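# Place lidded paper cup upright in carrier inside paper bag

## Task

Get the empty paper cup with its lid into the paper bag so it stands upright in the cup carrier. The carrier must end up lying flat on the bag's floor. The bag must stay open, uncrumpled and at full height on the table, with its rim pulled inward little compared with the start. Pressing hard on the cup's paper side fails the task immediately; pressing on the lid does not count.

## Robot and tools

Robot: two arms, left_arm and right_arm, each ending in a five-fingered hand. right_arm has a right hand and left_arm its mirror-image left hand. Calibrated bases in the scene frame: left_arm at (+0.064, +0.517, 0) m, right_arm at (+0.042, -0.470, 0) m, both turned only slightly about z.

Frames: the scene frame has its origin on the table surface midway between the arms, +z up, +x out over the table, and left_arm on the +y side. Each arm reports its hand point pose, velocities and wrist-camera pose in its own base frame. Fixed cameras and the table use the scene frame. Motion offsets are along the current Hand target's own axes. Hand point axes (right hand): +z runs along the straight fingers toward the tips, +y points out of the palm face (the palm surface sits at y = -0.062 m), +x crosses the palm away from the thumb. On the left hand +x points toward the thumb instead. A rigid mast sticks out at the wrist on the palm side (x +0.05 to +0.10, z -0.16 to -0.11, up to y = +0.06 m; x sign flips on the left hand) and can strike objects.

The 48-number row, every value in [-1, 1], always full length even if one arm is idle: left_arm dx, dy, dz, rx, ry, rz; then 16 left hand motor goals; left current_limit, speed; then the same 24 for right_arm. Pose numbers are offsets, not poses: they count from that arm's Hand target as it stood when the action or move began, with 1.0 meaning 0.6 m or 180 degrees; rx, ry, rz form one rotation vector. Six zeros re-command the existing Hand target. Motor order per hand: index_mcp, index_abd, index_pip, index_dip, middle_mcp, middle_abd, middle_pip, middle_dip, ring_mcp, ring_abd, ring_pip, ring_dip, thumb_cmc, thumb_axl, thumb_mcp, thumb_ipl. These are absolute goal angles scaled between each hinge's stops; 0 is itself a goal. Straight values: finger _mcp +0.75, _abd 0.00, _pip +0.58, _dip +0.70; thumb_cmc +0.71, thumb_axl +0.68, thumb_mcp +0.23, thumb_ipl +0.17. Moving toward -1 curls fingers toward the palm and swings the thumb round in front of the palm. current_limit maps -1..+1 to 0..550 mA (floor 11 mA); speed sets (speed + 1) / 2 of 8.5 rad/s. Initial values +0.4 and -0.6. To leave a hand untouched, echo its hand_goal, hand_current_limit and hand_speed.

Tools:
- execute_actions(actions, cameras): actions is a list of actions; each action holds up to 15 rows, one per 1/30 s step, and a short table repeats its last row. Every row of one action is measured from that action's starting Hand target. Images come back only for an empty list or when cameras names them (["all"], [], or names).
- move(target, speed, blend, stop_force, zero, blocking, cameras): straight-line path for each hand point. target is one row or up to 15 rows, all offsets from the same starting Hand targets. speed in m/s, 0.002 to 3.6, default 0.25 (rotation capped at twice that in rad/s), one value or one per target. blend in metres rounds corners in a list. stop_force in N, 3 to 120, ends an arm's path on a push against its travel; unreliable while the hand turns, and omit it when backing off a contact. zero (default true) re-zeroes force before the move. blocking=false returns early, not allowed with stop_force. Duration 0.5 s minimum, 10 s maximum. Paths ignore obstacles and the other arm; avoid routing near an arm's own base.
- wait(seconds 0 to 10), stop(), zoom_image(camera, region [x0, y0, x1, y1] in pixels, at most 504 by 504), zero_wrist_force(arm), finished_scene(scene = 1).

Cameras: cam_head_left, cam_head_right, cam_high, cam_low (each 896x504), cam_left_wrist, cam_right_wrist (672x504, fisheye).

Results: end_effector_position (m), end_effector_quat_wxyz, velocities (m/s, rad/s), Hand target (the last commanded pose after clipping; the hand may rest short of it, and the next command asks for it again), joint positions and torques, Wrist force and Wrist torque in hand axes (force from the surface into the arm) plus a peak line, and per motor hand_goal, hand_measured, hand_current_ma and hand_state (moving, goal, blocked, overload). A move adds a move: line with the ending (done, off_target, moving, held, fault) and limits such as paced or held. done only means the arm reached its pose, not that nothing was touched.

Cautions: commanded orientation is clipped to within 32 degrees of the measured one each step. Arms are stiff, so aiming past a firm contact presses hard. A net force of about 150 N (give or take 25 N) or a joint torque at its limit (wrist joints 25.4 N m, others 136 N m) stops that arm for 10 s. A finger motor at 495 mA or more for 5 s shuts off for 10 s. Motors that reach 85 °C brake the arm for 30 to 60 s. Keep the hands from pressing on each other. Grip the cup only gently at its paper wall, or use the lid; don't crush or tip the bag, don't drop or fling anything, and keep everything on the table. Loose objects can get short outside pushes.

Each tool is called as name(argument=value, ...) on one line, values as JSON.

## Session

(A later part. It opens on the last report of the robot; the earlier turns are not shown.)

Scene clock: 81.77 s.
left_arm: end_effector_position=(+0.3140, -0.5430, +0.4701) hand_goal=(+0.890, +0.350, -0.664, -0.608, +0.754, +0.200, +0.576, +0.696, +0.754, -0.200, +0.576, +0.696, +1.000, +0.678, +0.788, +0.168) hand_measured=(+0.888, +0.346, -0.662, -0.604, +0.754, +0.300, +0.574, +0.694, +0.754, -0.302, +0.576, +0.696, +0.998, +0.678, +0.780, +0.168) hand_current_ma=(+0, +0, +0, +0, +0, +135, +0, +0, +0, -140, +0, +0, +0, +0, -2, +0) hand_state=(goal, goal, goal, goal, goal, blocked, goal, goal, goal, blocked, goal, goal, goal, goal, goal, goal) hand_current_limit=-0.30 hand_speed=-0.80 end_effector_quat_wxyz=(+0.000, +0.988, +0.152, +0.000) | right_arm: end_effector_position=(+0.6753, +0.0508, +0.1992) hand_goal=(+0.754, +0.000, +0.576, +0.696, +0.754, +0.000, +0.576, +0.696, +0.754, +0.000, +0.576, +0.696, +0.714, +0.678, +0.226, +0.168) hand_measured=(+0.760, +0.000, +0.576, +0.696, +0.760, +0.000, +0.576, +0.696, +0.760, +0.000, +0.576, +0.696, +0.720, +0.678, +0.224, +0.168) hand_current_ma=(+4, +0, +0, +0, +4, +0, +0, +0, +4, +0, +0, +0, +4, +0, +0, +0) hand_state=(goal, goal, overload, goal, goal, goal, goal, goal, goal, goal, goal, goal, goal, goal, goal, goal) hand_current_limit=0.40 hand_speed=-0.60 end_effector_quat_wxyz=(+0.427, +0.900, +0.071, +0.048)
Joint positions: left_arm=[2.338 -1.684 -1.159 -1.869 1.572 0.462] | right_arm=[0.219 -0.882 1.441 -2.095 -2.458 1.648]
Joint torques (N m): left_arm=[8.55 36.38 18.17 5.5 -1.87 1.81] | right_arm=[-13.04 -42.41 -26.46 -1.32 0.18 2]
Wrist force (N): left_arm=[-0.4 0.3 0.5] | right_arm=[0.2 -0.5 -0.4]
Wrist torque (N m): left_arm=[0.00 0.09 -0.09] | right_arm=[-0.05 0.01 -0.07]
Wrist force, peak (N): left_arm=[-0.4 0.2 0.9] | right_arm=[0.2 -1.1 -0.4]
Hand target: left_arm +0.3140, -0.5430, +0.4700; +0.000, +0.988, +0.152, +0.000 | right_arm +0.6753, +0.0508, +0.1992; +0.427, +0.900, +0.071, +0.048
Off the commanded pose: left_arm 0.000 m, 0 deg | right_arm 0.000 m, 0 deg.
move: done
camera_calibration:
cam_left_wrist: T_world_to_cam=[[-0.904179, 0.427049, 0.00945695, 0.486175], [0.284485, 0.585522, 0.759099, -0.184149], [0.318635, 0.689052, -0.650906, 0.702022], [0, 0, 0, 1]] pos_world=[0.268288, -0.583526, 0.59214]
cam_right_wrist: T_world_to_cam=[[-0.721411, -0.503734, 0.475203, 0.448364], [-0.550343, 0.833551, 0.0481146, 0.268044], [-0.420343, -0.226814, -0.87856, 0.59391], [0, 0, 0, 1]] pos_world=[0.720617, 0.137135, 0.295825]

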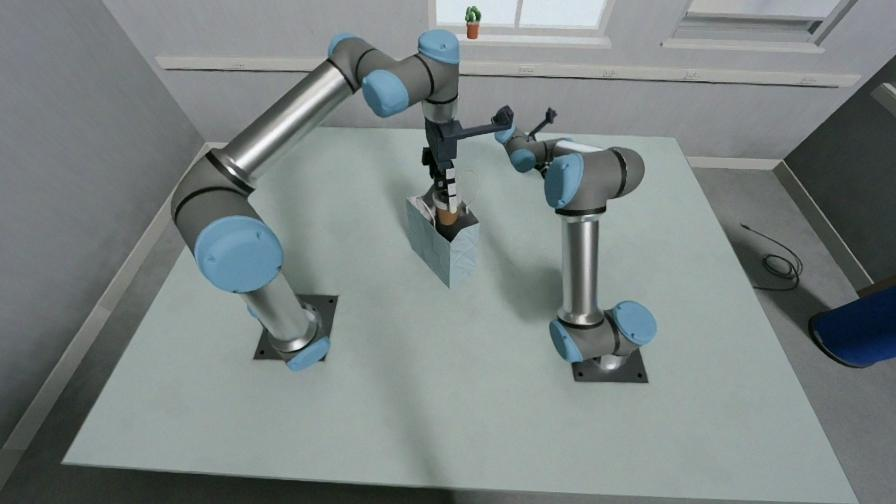

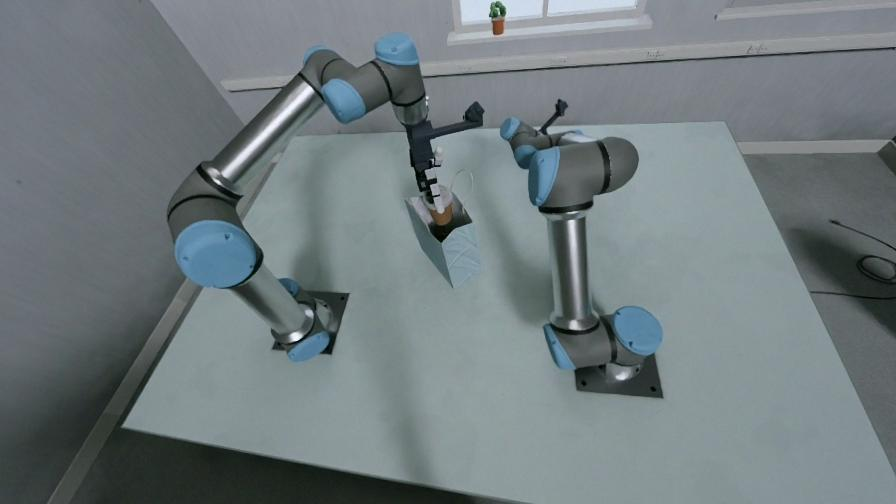

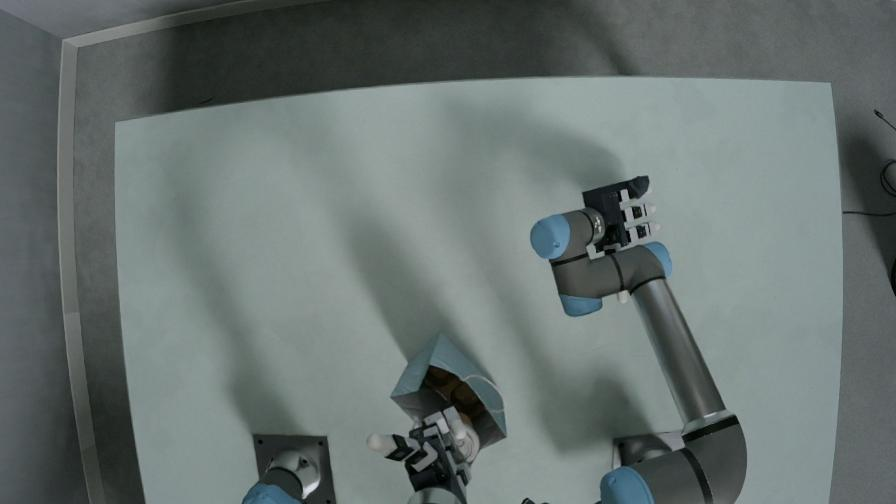

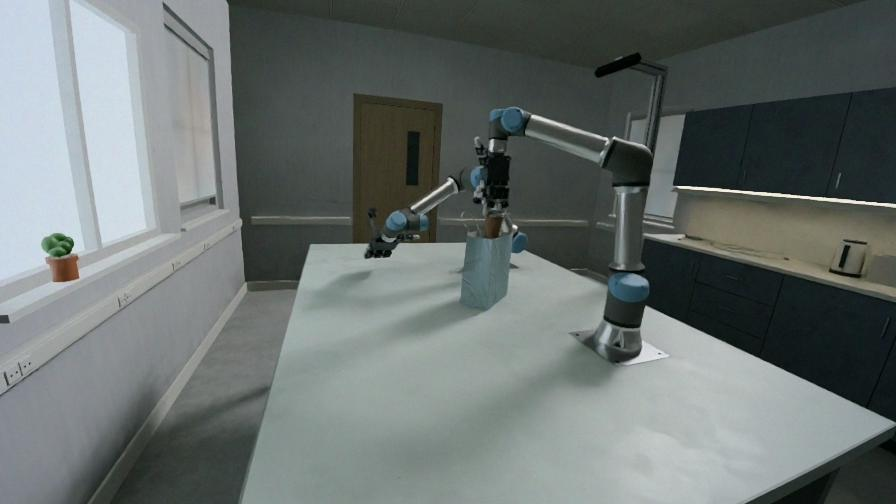

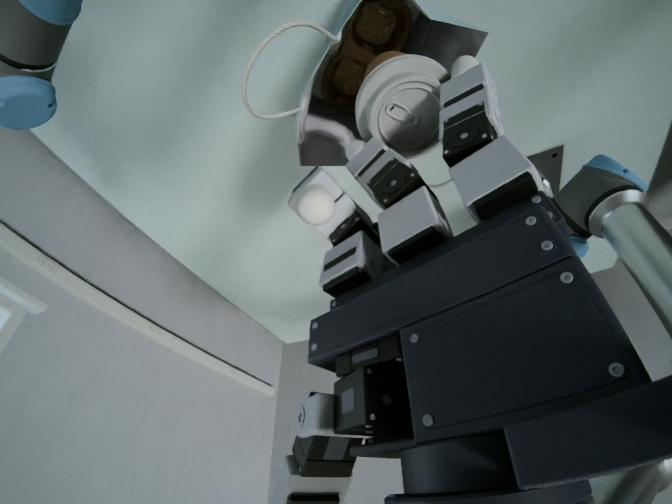

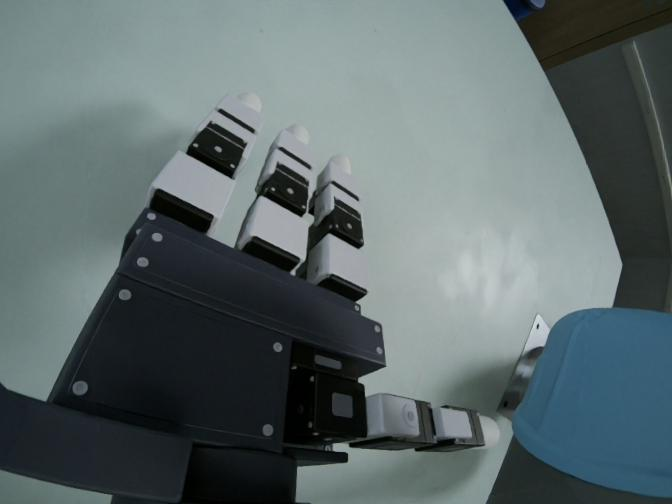

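move(target=[[-0.0205,0.0037,0.25,0,0,0, 0.89,0.35,-0.664,-0.609, 0.754,0.2,0.576,0.696, 0.754,-0.2,0.576,0.696, 1.0,0.678,0.787,0.168, -0.3,-0.8, 0,0,0,0,0,0, 0.754,0,0.576,0.696,0.754,0,0.576,0.696,0.754,0,0.576,0.696,0.714,0.678,0.226,0.168,0.4,-0.6]], speed=0.06, stop_force=5, cameras=["all"])

zoom_image(camera="cam_left_wrist", region=[270, 0, 510, 170])

zoom_image(camera="cam_head_left", region=[400, 155, 490, 265])

zoom_image(camera="cam_head_right", region=[400, 155, 490, 265])

zoom_image(camera="cam_low", region=[450, 180, 530, 260])

zoom_image(camera="cam_high", region=[380, 340, 520, 480])

Scene clock: 86.23 s.
left_arm: end_effector_position=(+0.3030, -0.5486, +0.3200) hand_goal=(+0.890, +0.350, -0.664, -0.608, +0.754, +0.200, +0.576, +0.696, +0.754, -0.200, +0.576, +0.696, +1.000, +0.678, +0.788, +0.168) hand_measured=(+0.888, +0.346, -0.662, -0.604, +0.754, +0.300, +0.574, +0.694, +0.754, -0.302, +0.576, +0.696, +0.998, +0.678, +0.780, +0.168) hand_current_ma=(+0, +0, +0, +0, +0, +135, +0, +0, +0, -140, +0, +0, +0, +0, -2, +0) hand_state=(goal, goal, goal, goal, goal, blocked, goal, goal, goal, blocked, goal, goal, goal, goal, goal, goal) hand_current_limit=-0.30 hand_speed=-0.80 end_effector_quat_wxyz=(+0.000, +0.988, +0.152, +0.000) | right_arm: end_effector_position=(+0.6753, +0.0508, +0.1992) hand_goal=(+0.754, +0.000, +0.576, +0.696, +0.754, +0.000, +0.576, +0.696, +0.754, +0.000, +0.576, +0.696, +0.714, +0.678, +0.226, +0.168) hand_measured=(+0.760, +0.000, +0.576, +0.696, +0.760, +0.000, +0.576, +0.696, +0.760, +0.000, +0.576, +0.696, +0.720, +0.678, +0.224, +0.168) hand_current_ma=(+4, +0, +0, +0, +4, +0, +0, +0, +4, +0, +0, +0, +4, +0, +0, +0) hand_state=(goal, goal, overload, goal, goal, goal, goal, goal, goal, goal, goal, goal, goal, goal, goal, goal) hand_current_limit=0.40 hand_speed=-0.60 end_effector_quat_wxyz=(+0.427, +0.900, +0.071, +0.048)
Joint positions: left_arm=[2.315 -1.647 -1.588 -1.478 1.571 0.439] | right_arm=[0.219 -0.882 1.441 -2.095 -2.458 1.648]
Joint torques (N m): left_arm=[-12.31 16.34 17.3 5.34 -1.96 -1.15] | right_arm=[-13.61 -42.61 -26.18 -1.37 0.06 2.02]
Wrist force (N): left_arm=[-0.3 0.2 0.3] | right_arm=[-0.1 -0.6 -0.3]
Wrist torque (N m): left_arm=[0.01 0.06 -0.03] | right_arm=[-0.03 0.04 -0.10]
Wrist force, peak (N): left_arm=[-0.2 0.6 0.8] | right_arm=[-0.1 -1.0 -0.6]
Hand target: left_arm +0.3030, -0.5486, +0.3200; +0.000, +0.988, +0.152, +0.000 | right_arm +0.6753, +0.0508, +0.1992; +0.427, +0.900, +0.071, +0.048
Off the commanded pose: left_arm 0.000 m, 0 deg | right_arm 0.000 m, 0 deg.
move: done
camera_calibration:
cam_left_wrist: T_world_to_cam=[[-0.904205, 0.426995, 0.00938923, 0.479996], [0.284403, 0.585561, 0.7591, -0.0636701], [0.318634, 0.689053, -0.650906, 0.611786], [0, 0, 0, 1]] pos_world=[0.257187, -0.589226, 0.44204]
cam_right_wrist: T_world_to_cam=[[-0.721411, -0.503734, 0.475203, 0.448364], [-0.550343, 0.833551, 0.0481146, 0.268044], [-0.420343, -0.226814, -0.87856, 0.59391], [0, 0, 0, 1]] pos_world=[0.720617, 0.137135, 0.295825]

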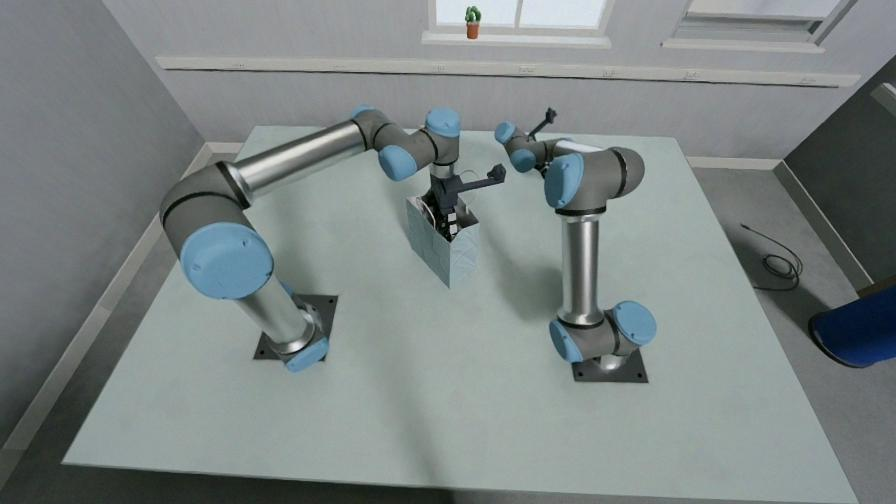

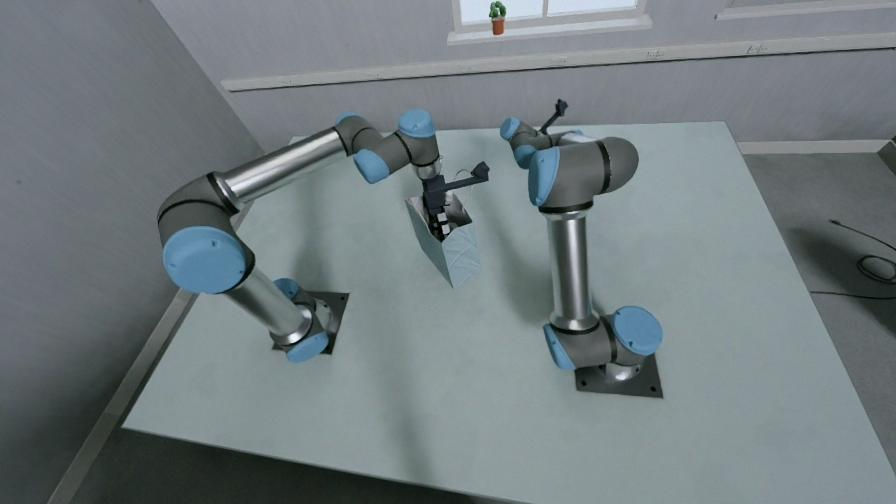

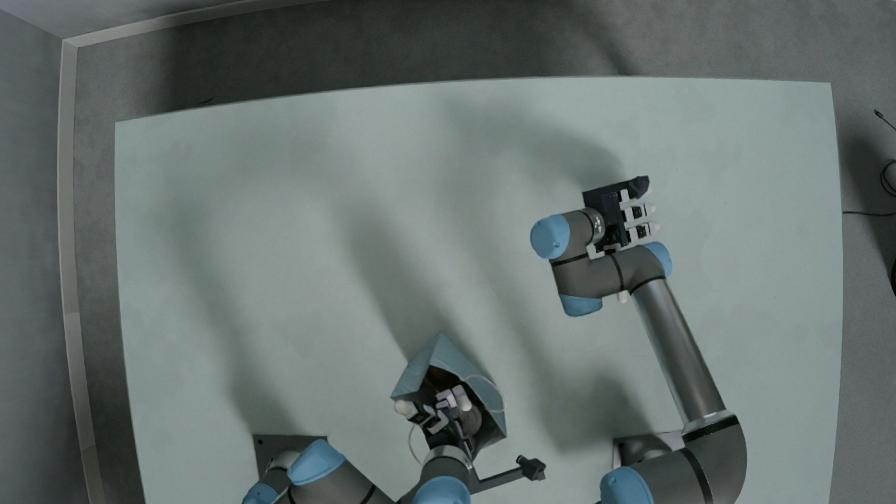

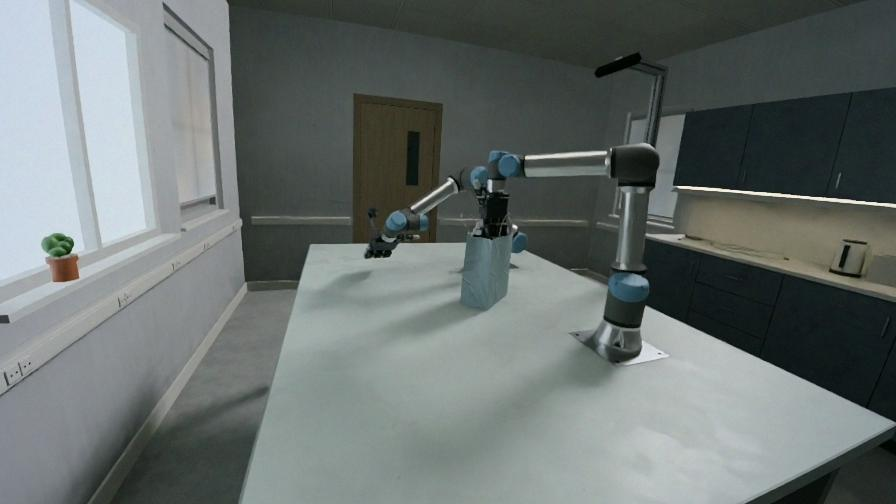

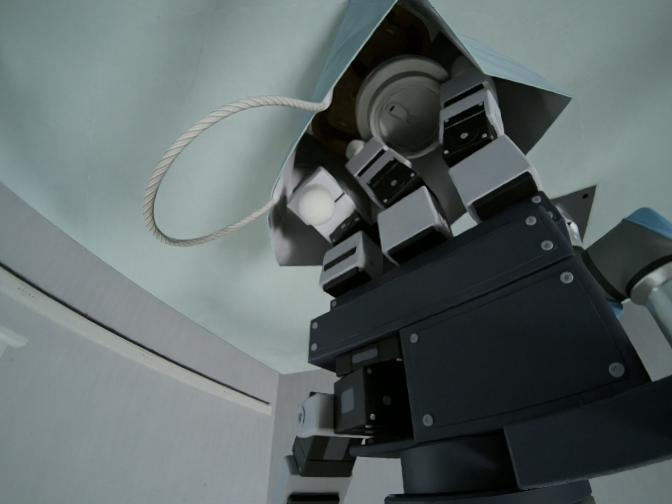

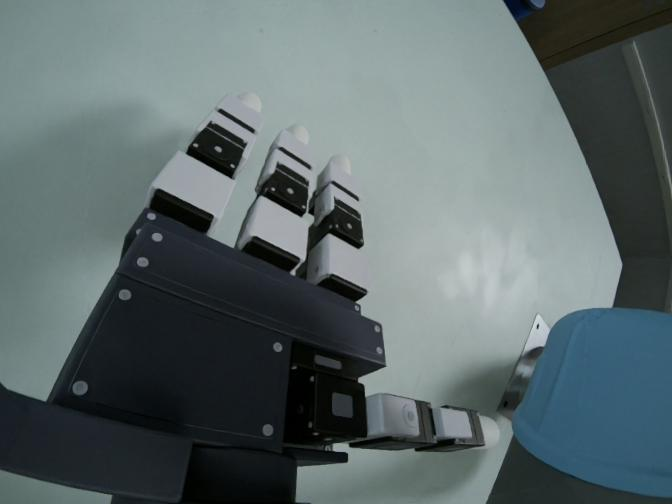

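Scaled by 2.100 from the camera's 672x504 image, which has a finer 960x720 frame.

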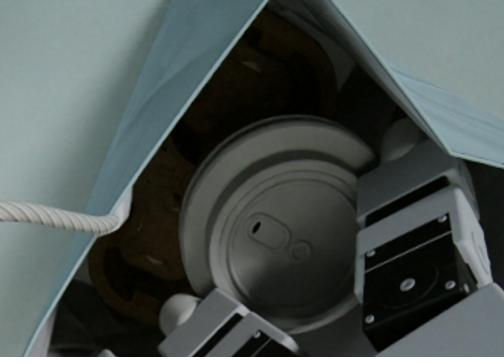

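Scaled by 4.582 from the camera's 896x504 image, which has a finer 1280x720 frame.

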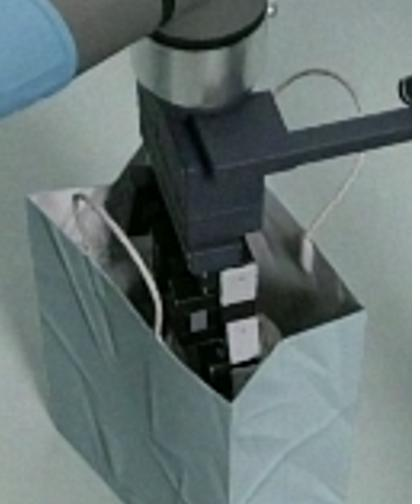

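Scaled by 4.582 from the camera's 896x504 image, which has a finer 1280x720 frame.

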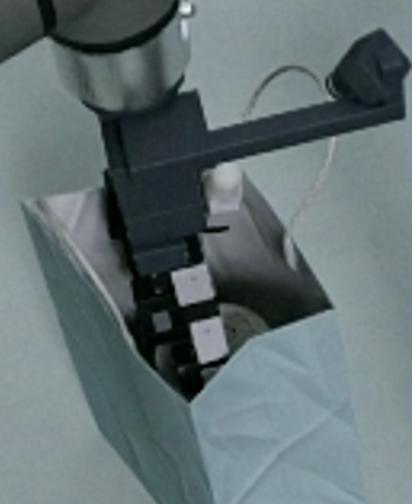

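Scaled by 6.300 from the camera's 896x504 image, which has a finer 1280x720 frame.

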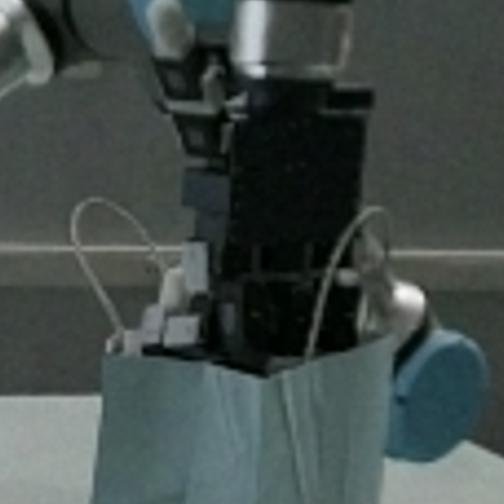

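Scaled by 3.600 from the camera's 896x504 image, which has a finer 1280x720 frame.

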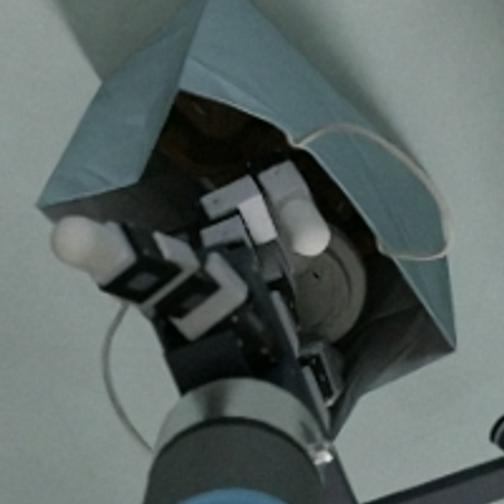

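zoom_image(camera="cam_left_wrist", region=[305, 0, 475, 90])

zoom_image(camera="cam_high", region=[420, 360, 510, 450])

Scaled by 2.965 from the camera's 672x504 image, which has a finer 960x720 frame.

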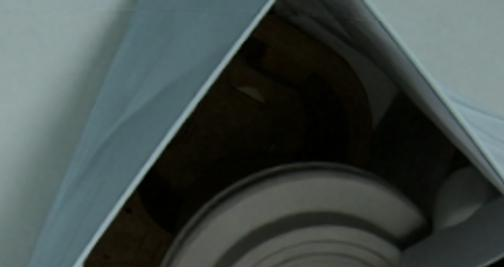

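Scaled by 5.600 from the camera's 896x504 image, which has a finer 1280x720 frame.

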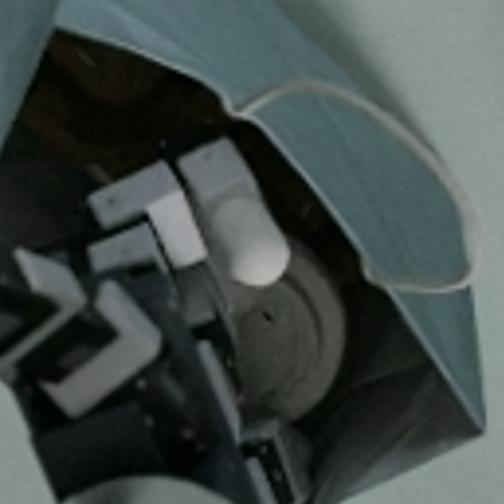

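zoom_image(camera="cam_left_wrist", region=[350, 0, 440, 65])

zoom_image(camera="cam_left_wrist", region=[300, 60, 390, 140])

Scaled by 5.600 from the camera's 672x504 image, which has a finer 960x720 frame.

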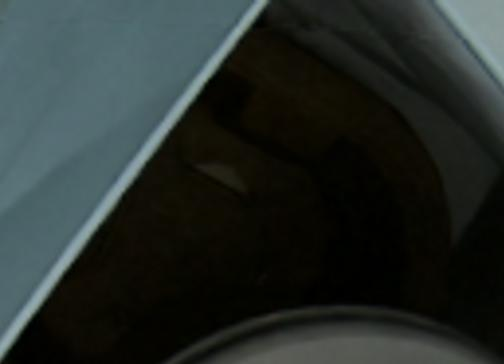

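Scaled by 5.600 from the camera's 672x504 image, which has a finer 960x720 frame.

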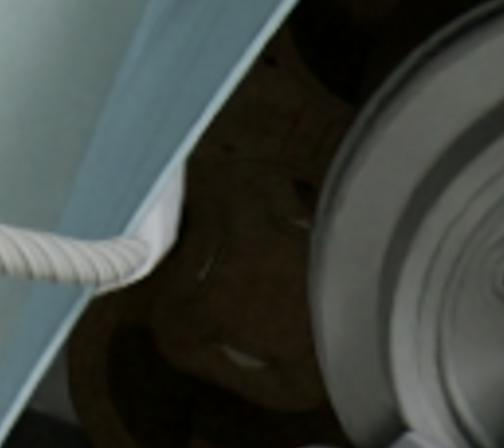

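move(target=[[-0.0166,0.0098,0.0833,0,0,0, 0.89,0.35,-0.664,-0.609, 0.754,0.2,0.576,0.696, 0.754,-0.2,0.576,0.696, 1.0,0.678,0.787,0.168, -0.3,-0.8, 0,0,0,0,0,0, 0.754,0,0.576,0.696,0.754,0,0.576,0.696,0.754,0,0.576,0.696,0.714,0.678,0.226,0.168,0.4,-0.6]], speed=0.04, stop_force=5, cameras=["all"])

zoom_image(camera="cam_left_wrist", region=[350, 0, 440, 65])

zoom_image(camera="cam_left_wrist", region=[270, 60, 390, 180])

zoom_image(camera="cam_high", region=[380, 340, 520, 480])

zoom_image(camera="cam_head_left", region=[400, 155, 490, 265])

Scene clock: 91.07 s.
left_arm: end_effector_position=(+0.2953, -0.5572, +0.2700) hand_goal=(+0.890, +0.350, -0.664, -0.608, +0.754, +0.200, +0.576, +0.696, +0.754, -0.200, +0.576, +0.696, +1.000, +0.678, +0.788, +0.168) hand_measured=(+0.888, +0.346, -0.662, -0.604, +0.754, +0.300, +0.574, +0.694, +0.754, -0.302, +0.576, +0.696, +0.998, +0.678, +0.780, +0.168) hand_current_ma=(+0, +0, +0, +0, +0, +135, +0, +0, +0, -140, +0, +0, +0, +0, -2, +0) hand_state=(goal, goal, goal, goal, goal, blocked, goal, goal, goal, blocked, goal, goal, goal, goal, goal, goal) hand_current_limit=-0.30 hand_speed=-0.80 end_effector_quat_wxyz=(+0.000, +0.988, +0.152, +0.000) | right_arm: end_effector_position=(+0.6753, +0.0508, +0.1992) hand_goal=(+0.754, +0.000, +0.576, +0.696, +0.754, +0.000, +0.576, +0.696, +0.754, +0.000, +0.576, +0.696, +0.714, +0.678, +0.226, +0.168) hand_measured=(+0.760, +0.000, +0.576, +0.696, +0.760, +0.000, +0.576, +0.696, +0.760, +0.000, +0.576, +0.696, +0.720, +0.678, +0.224, +0.168) hand_current_ma=(+4, +0, +0, +0, +4, +0, +0, +0, +4, +0, +0, +0, +4, +0, +0, +0) hand_state=(goal, goal, overload, goal, goal, goal, goal, goal, goal, goal, goal, goal, goal, goal, goal, goal) hand_current_limit=0.40 hand_speed=-0.60 end_effector_quat_wxyz=(+0.427, +0.900, +0.071, +0.048)
Joint positions: left_arm=[2.293 -1.675 -1.687 -1.352 1.571 0.417] | right_arm=[0.219 -0.882 1.441 -2.095 -2.458 1.648]
Joint torques (N m): left_arm=[-12.05 18.6 17.1 5.33 -2.01 -1.24] | right_arm=[-14.03 -43.44 -26.55 -1.4 0.24 1.81]
Wrist force (N): left_arm=[-0.1 0.4 0.1] | right_arm=[-0.2 -0.6 -0.3]
Wrist torque (N m): left_arm=[0.05 0.06 -0.02] | right_arm=[-0.05 0.07 -0.11]
Wrist force, peak (N): left_arm=[-0.4 0.7 0.5] | right_arm=[-0.2 -1.0 -0.1]
Hand target: left_arm +0.2953, -0.5572, +0.2700; +0.000, +0.988, +0.152, +0.000 | right_arm +0.6753, +0.0508, +0.1992; +0.427, +0.900, +0.071, +0.048
Off the commanded pose: left_arm 0.000 m, 0 deg | right_arm 0.000 m, 0 deg.
move: done
camera_calibration:
cam_left_wrist: T_world_to_cam=[[-0.904205, 0.426995, 0.00938923, 0.477133], [0.284403, 0.585561, 0.7591, -0.0185479], [0.318634, 0.689053, -0.650906, 0.587551], [0, 0, 0, 1]] pos_world=[0.249487, -0.597726, 0.39204]
cam_right_wrist: T_world_to_cam=[[-0.721411, -0.503734, 0.475203, 0.448364], [-0.550343, 0.833551, 0.0481146, 0.268044], [-0.420343, -0.226814, -0.87856, 0.59391], [0, 0, 0, 1]] pos_world=[0.720617, 0.137135, 0.295825]

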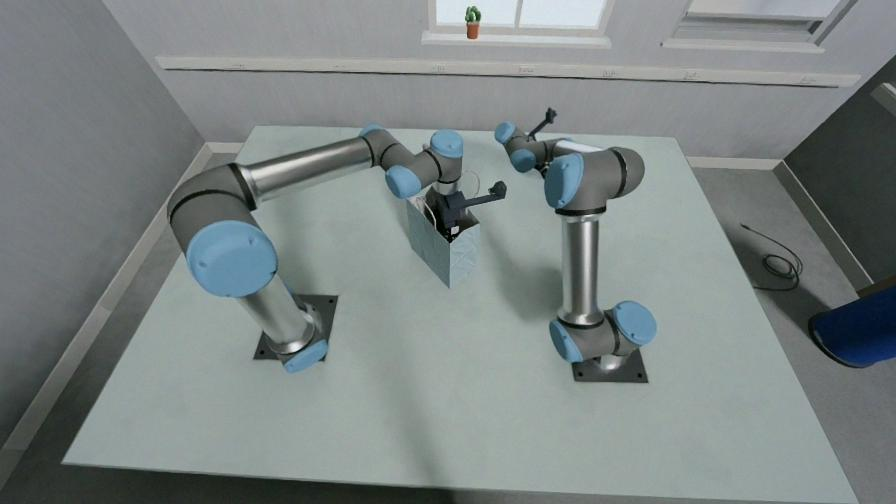

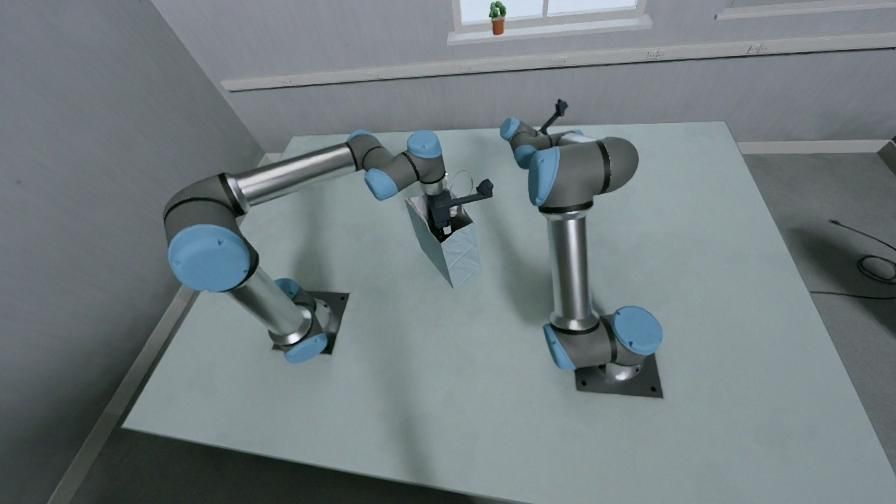

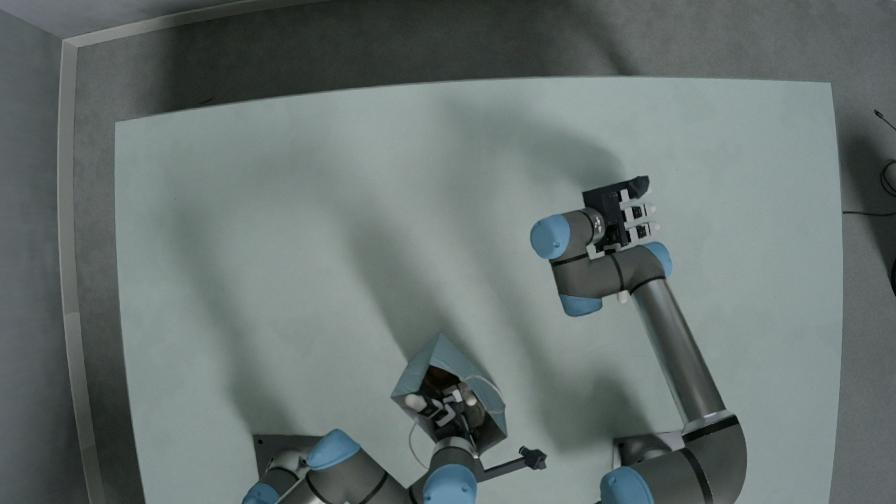

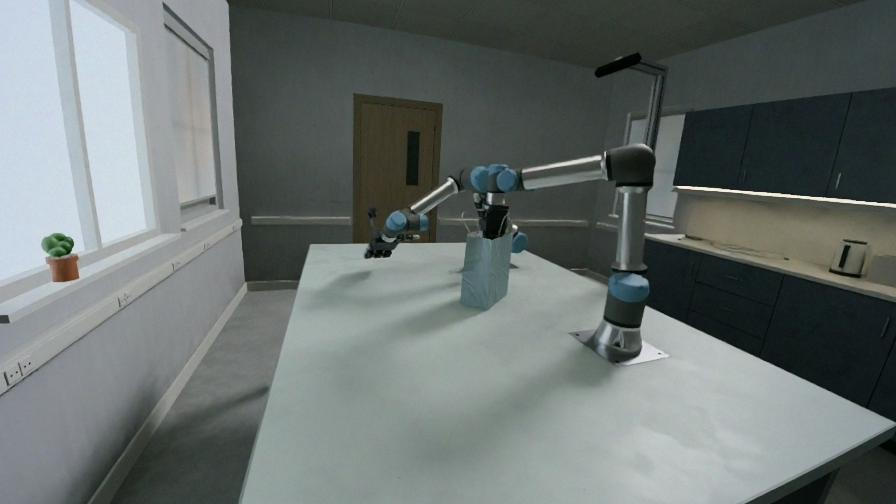

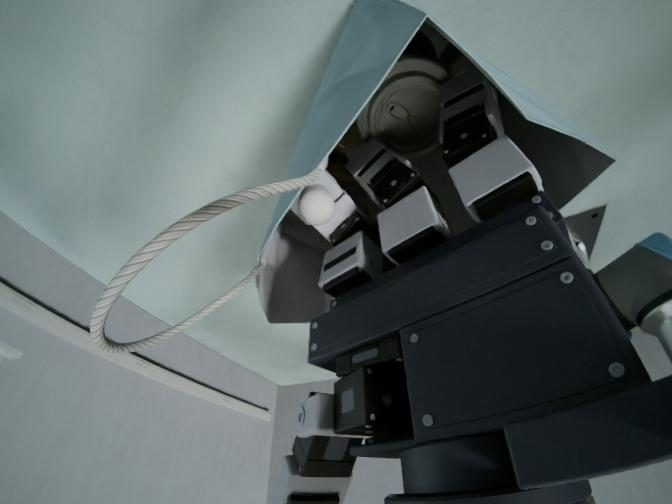

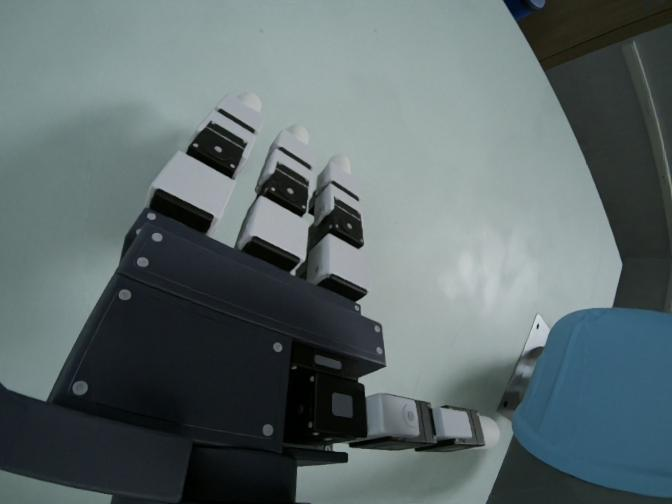

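Scaled by 5.600 from the camera's 672x504 image, which has a finer 960x720 frame.

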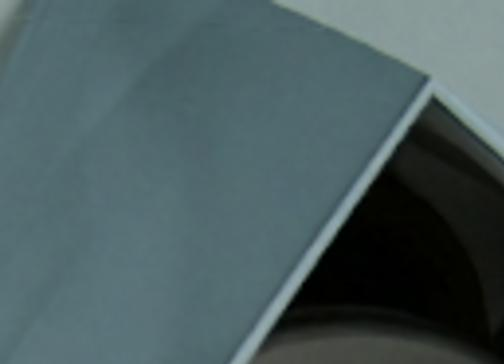

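Scaled by 4.200 from the camera's 672x504 image, which has a finer 960x720 frame.

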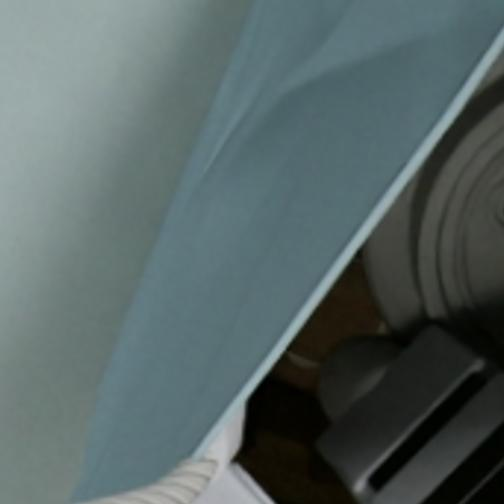

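Scaled by 3.600 from the camera's 896x504 image, which has a finer 1280x720 frame.

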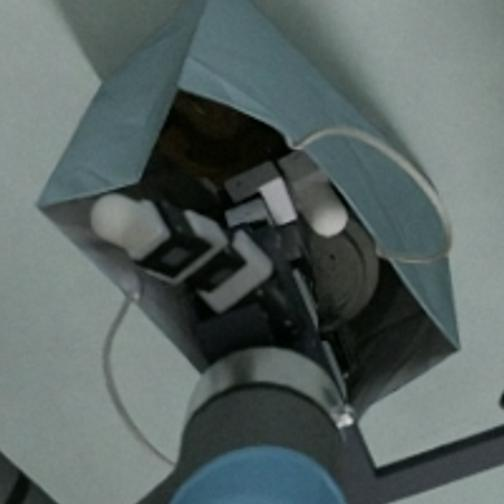

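Scaled by 4.582 from the camera's 896x504 image, which has a finer 1280x720 frame.

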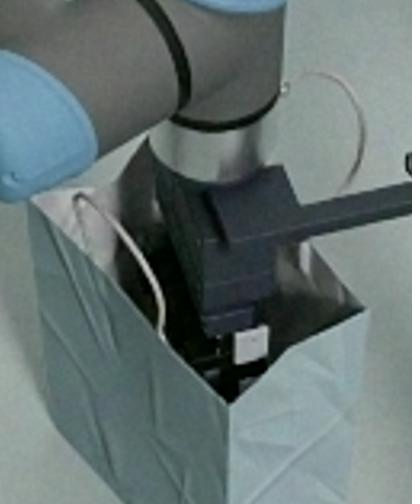

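zoom_image(camera="cam_left_wrist", region=[325, 110, 385, 170])

zoom_image(camera="cam_left_wrist", region=[390, 5, 480, 75])

Scaled by 8.400 from the camera's 672x504 image, which has a finer 960x720 frame.

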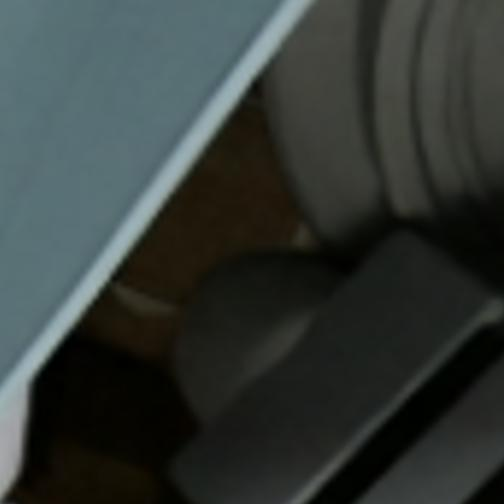

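Scaled by 5.600 from the camera's 672x504 image, which has a finer 960x720 frame.

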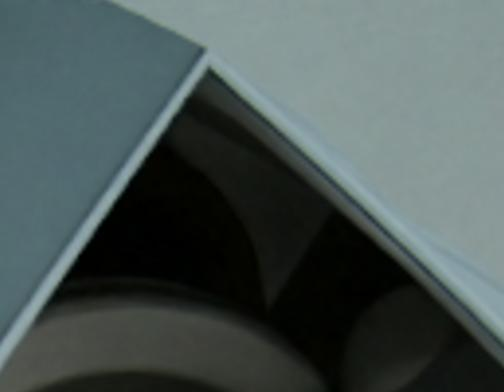

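move(target=[[-0.0036,0.0058,0.05,0,0,0, 0.89,0.35,-0.664,-0.609, 0.754,0.2,0.576,0.696, 0.754,-0.2,0.576,0.696, 1.0,0.678,0.787,0.168, -0.3,-0.8, 0,0,0,0,0,0, 0.754,0,0.576,0.696,0.754,0,0.576,0.696,0.754,0,0.576,0.696,0.714,0.678,0.226,0.168,0.4,-0.6]], speed=0.03, stop_force=3, cameras=["cam_left_wrist","cam_high","cam_low","cam_head_left","cam_head_right"])

zoom_image(camera="cam_left_wrist", region=[325, 20, 475, 180])

zoom_image(camera="cam_high", region=[380, 340, 520, 480])

zoom_image(camera="cam_head_left", region=[400, 155, 490, 265])

zoom_image(camera="cam_low", region=[450, 180, 530, 320])

Scene clock: 93.93 s.
left_arm: end_effector_position=(+0.2943, -0.5611, +0.2400) hand_goal=(+0.890, +0.350, -0.664, -0.608, +0.754, +0.200, +0.576, +0.696, +0.754, -0.200, +0.576, +0.696, +1.000, +0.678, +0.788, +0.168) hand_measured=(+0.888, +0.346, -0.662, -0.604, +0.754, +0.300, +0.574, +0.694, +0.754, -0.302, +0.576, +0.696, +0.998, +0.678, +0.780, +0.168) hand_current_ma=(+0, +0, +0, +0, +0, +135, +0, +0, +0, -140, +0, +0, +0, +0, -2, +0) hand_state=(goal, goal, goal, goal, goal, blocked, goal, goal, goal, blocked, goal, goal, goal, goal, goal, goal) hand_current_limit=-0.30 hand_speed=-0.80 end_effector_quat_wxyz=(+0.000, +0.988, +0.152, +0.000) | right_arm: end_effector_position=(+0.6753, +0.0508, +0.1992) hand_goal=(+0.754, +0.000, +0.576, +0.696, +0.754, +0.000, +0.576, +0.696, +0.754, +0.000, +0.576, +0.696, +0.714, +0.678, +0.226, +0.168) hand_measured=(+0.760, +0.000, +0.576, +0.696, +0.760, +0.000, +0.576, +0.696, +0.760, +0.000, +0.576, +0.696, +0.720, +0.678, +0.224, +0.168) hand_current_ma=(+4, +0, +0, +0, +4, +0, +0, +0, +4, +0, +0, +0, +4, +0, +0, +0) hand_state=(goal, goal, overload, goal, goal, goal, goal, goal, goal, goal, goal, goal, goal, goal, goal, goal) hand_current_limit=0.40 hand_speed=-0.60 end_effector_quat_wxyz=(+0.427, +0.900, +0.071, +0.048)
Joint positions: left_arm=[2.287 -1.7 -1.737 -1.276 1.571 0.411] | right_arm=[0.219 -0.882 1.441 -2.095 -2.458 1.648]
Joint torques (N m): left_arm=[-12.6 18.52 15.75 5.46 -2.06 -1.15] | right_arm=[-13.05 -43.15 -27.17 -1.31 0.11 1.99]
Wrist force (N): left_arm=[-0.5 0.3 0.4] | right_arm=[-0.3 -0.4 -0.1]
Wrist torque (N m): left_arm=[0.03 0.13 -0.05] | right_arm=[-0.04 0.06 -0.10]
Wrist force, peak (N): left_arm=[-0.3 0.7 0.4] | right_arm=[0.2 -1.1 -0.3]
Hand target: left_arm +0.2943, -0.5611, +0.2400; +0.000, +0.988, +0.152, +0.000 | right_arm +0.6753, +0.0508, +0.1992; +0.427, +0.900, +0.071, +0.048
Off the commanded pose: left_arm 0.000 m, 0 deg | right_arm 0.000 m, 0 deg.
move: done
camera_calibration:
cam_left_wrist: T_world_to_cam=[[-0.904205, 0.426995, 0.00938923, 0.478218], [0.284403, 0.585561, 0.7591, 0.00685171], [0.318634, 0.689053, -0.650906, 0.571099], [0, 0, 0, 1]] pos_world=[0.248487, -0.601726, 0.36204]
Images, in order (width x height): cam_head_left 896x504, cam_head_right 896x504, cam_high 896x504, cam_low 896x504, cam_left_wrist 672x504.

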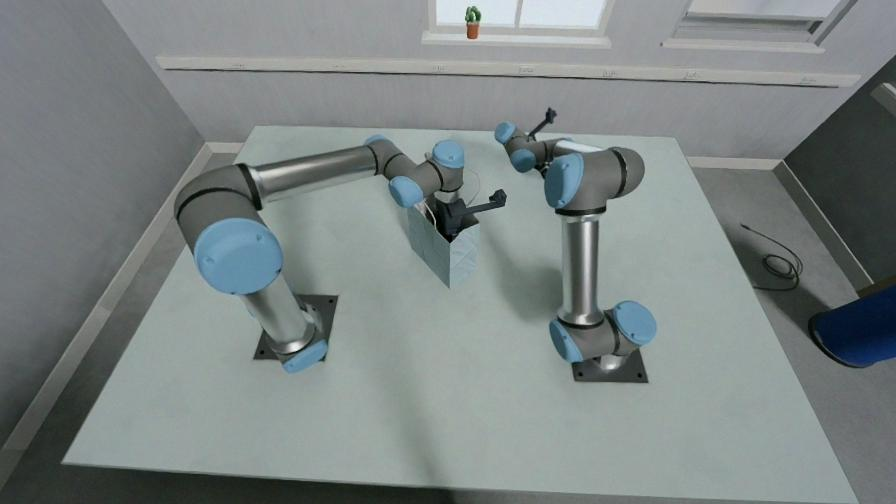

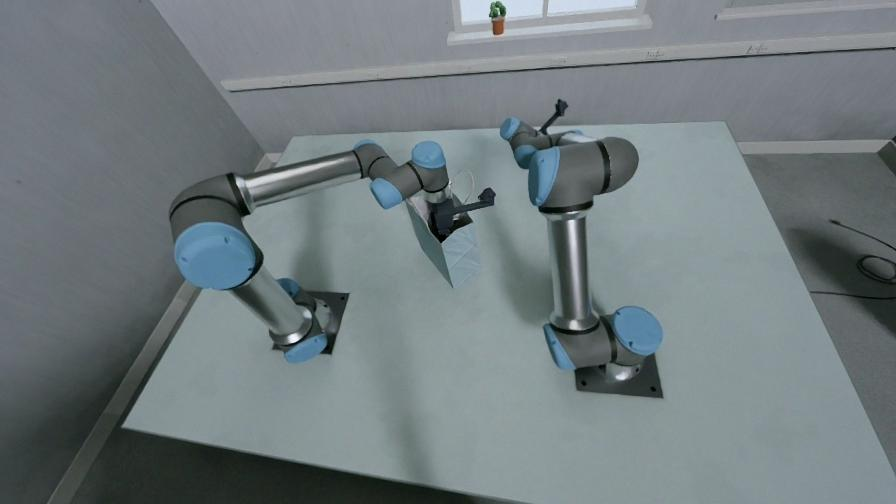

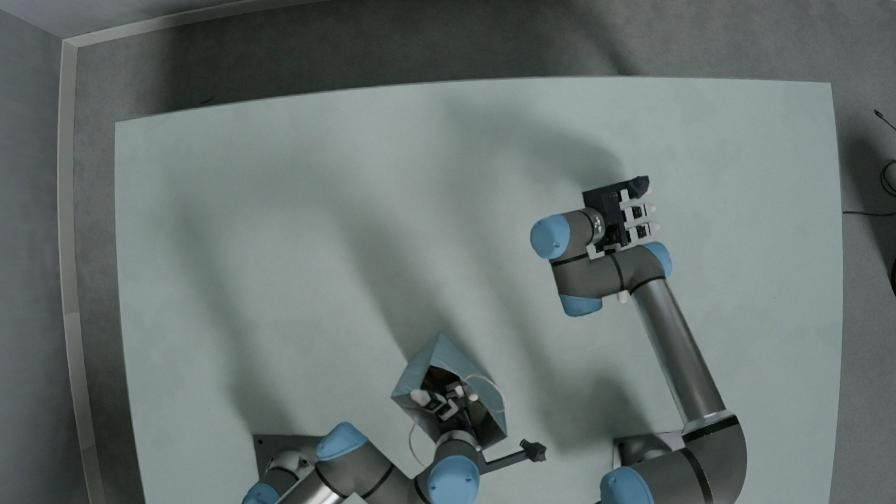

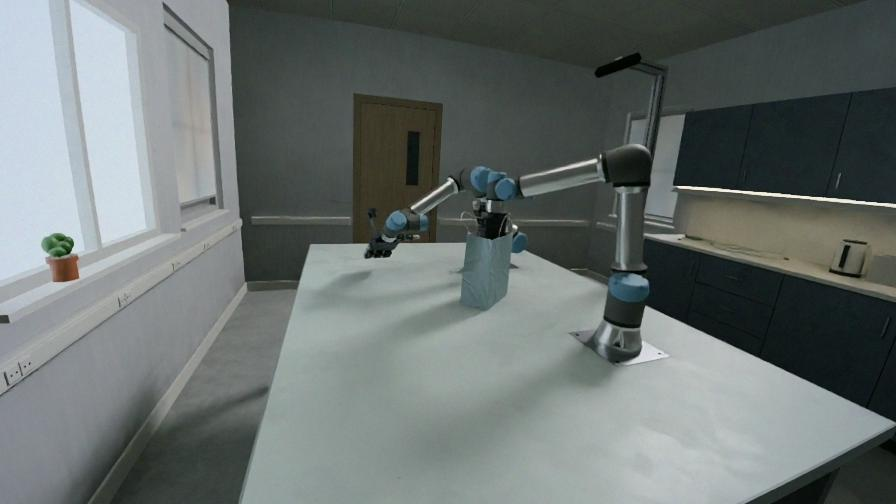

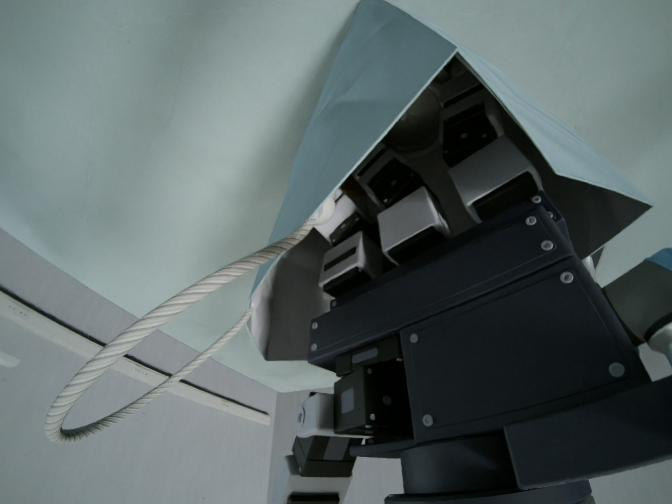

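Scaled by 3.150 from the camera's 672x504 image, which has a finer 960x720 frame.

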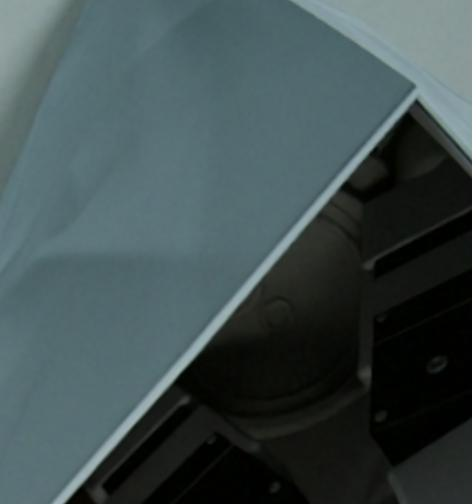

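Scaled by 3.600 from the camera's 896x504 image, which has a finer 1280x720 frame.

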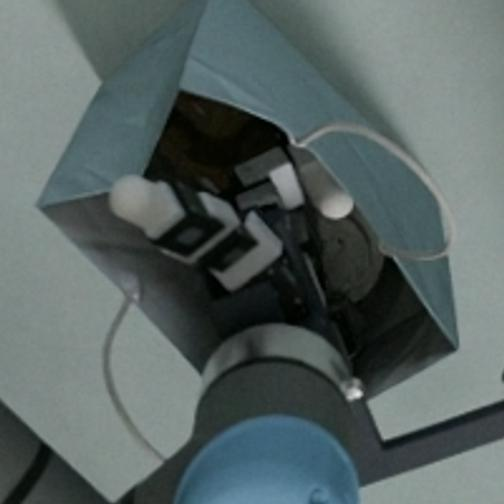

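Scaled by 4.582 from the camera's 896x504 image, which has a finer 1280x720 frame.

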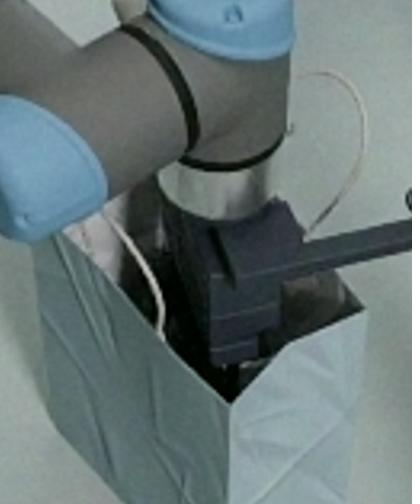

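Scaled by 3.600 from the camera's 896x504 image, which has a finer 1280x720 frame.

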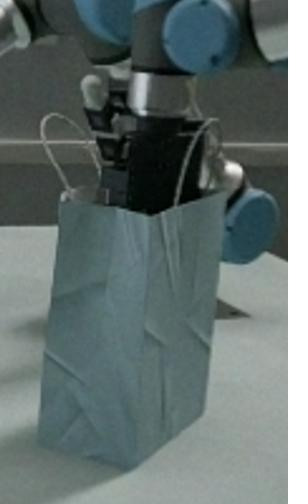

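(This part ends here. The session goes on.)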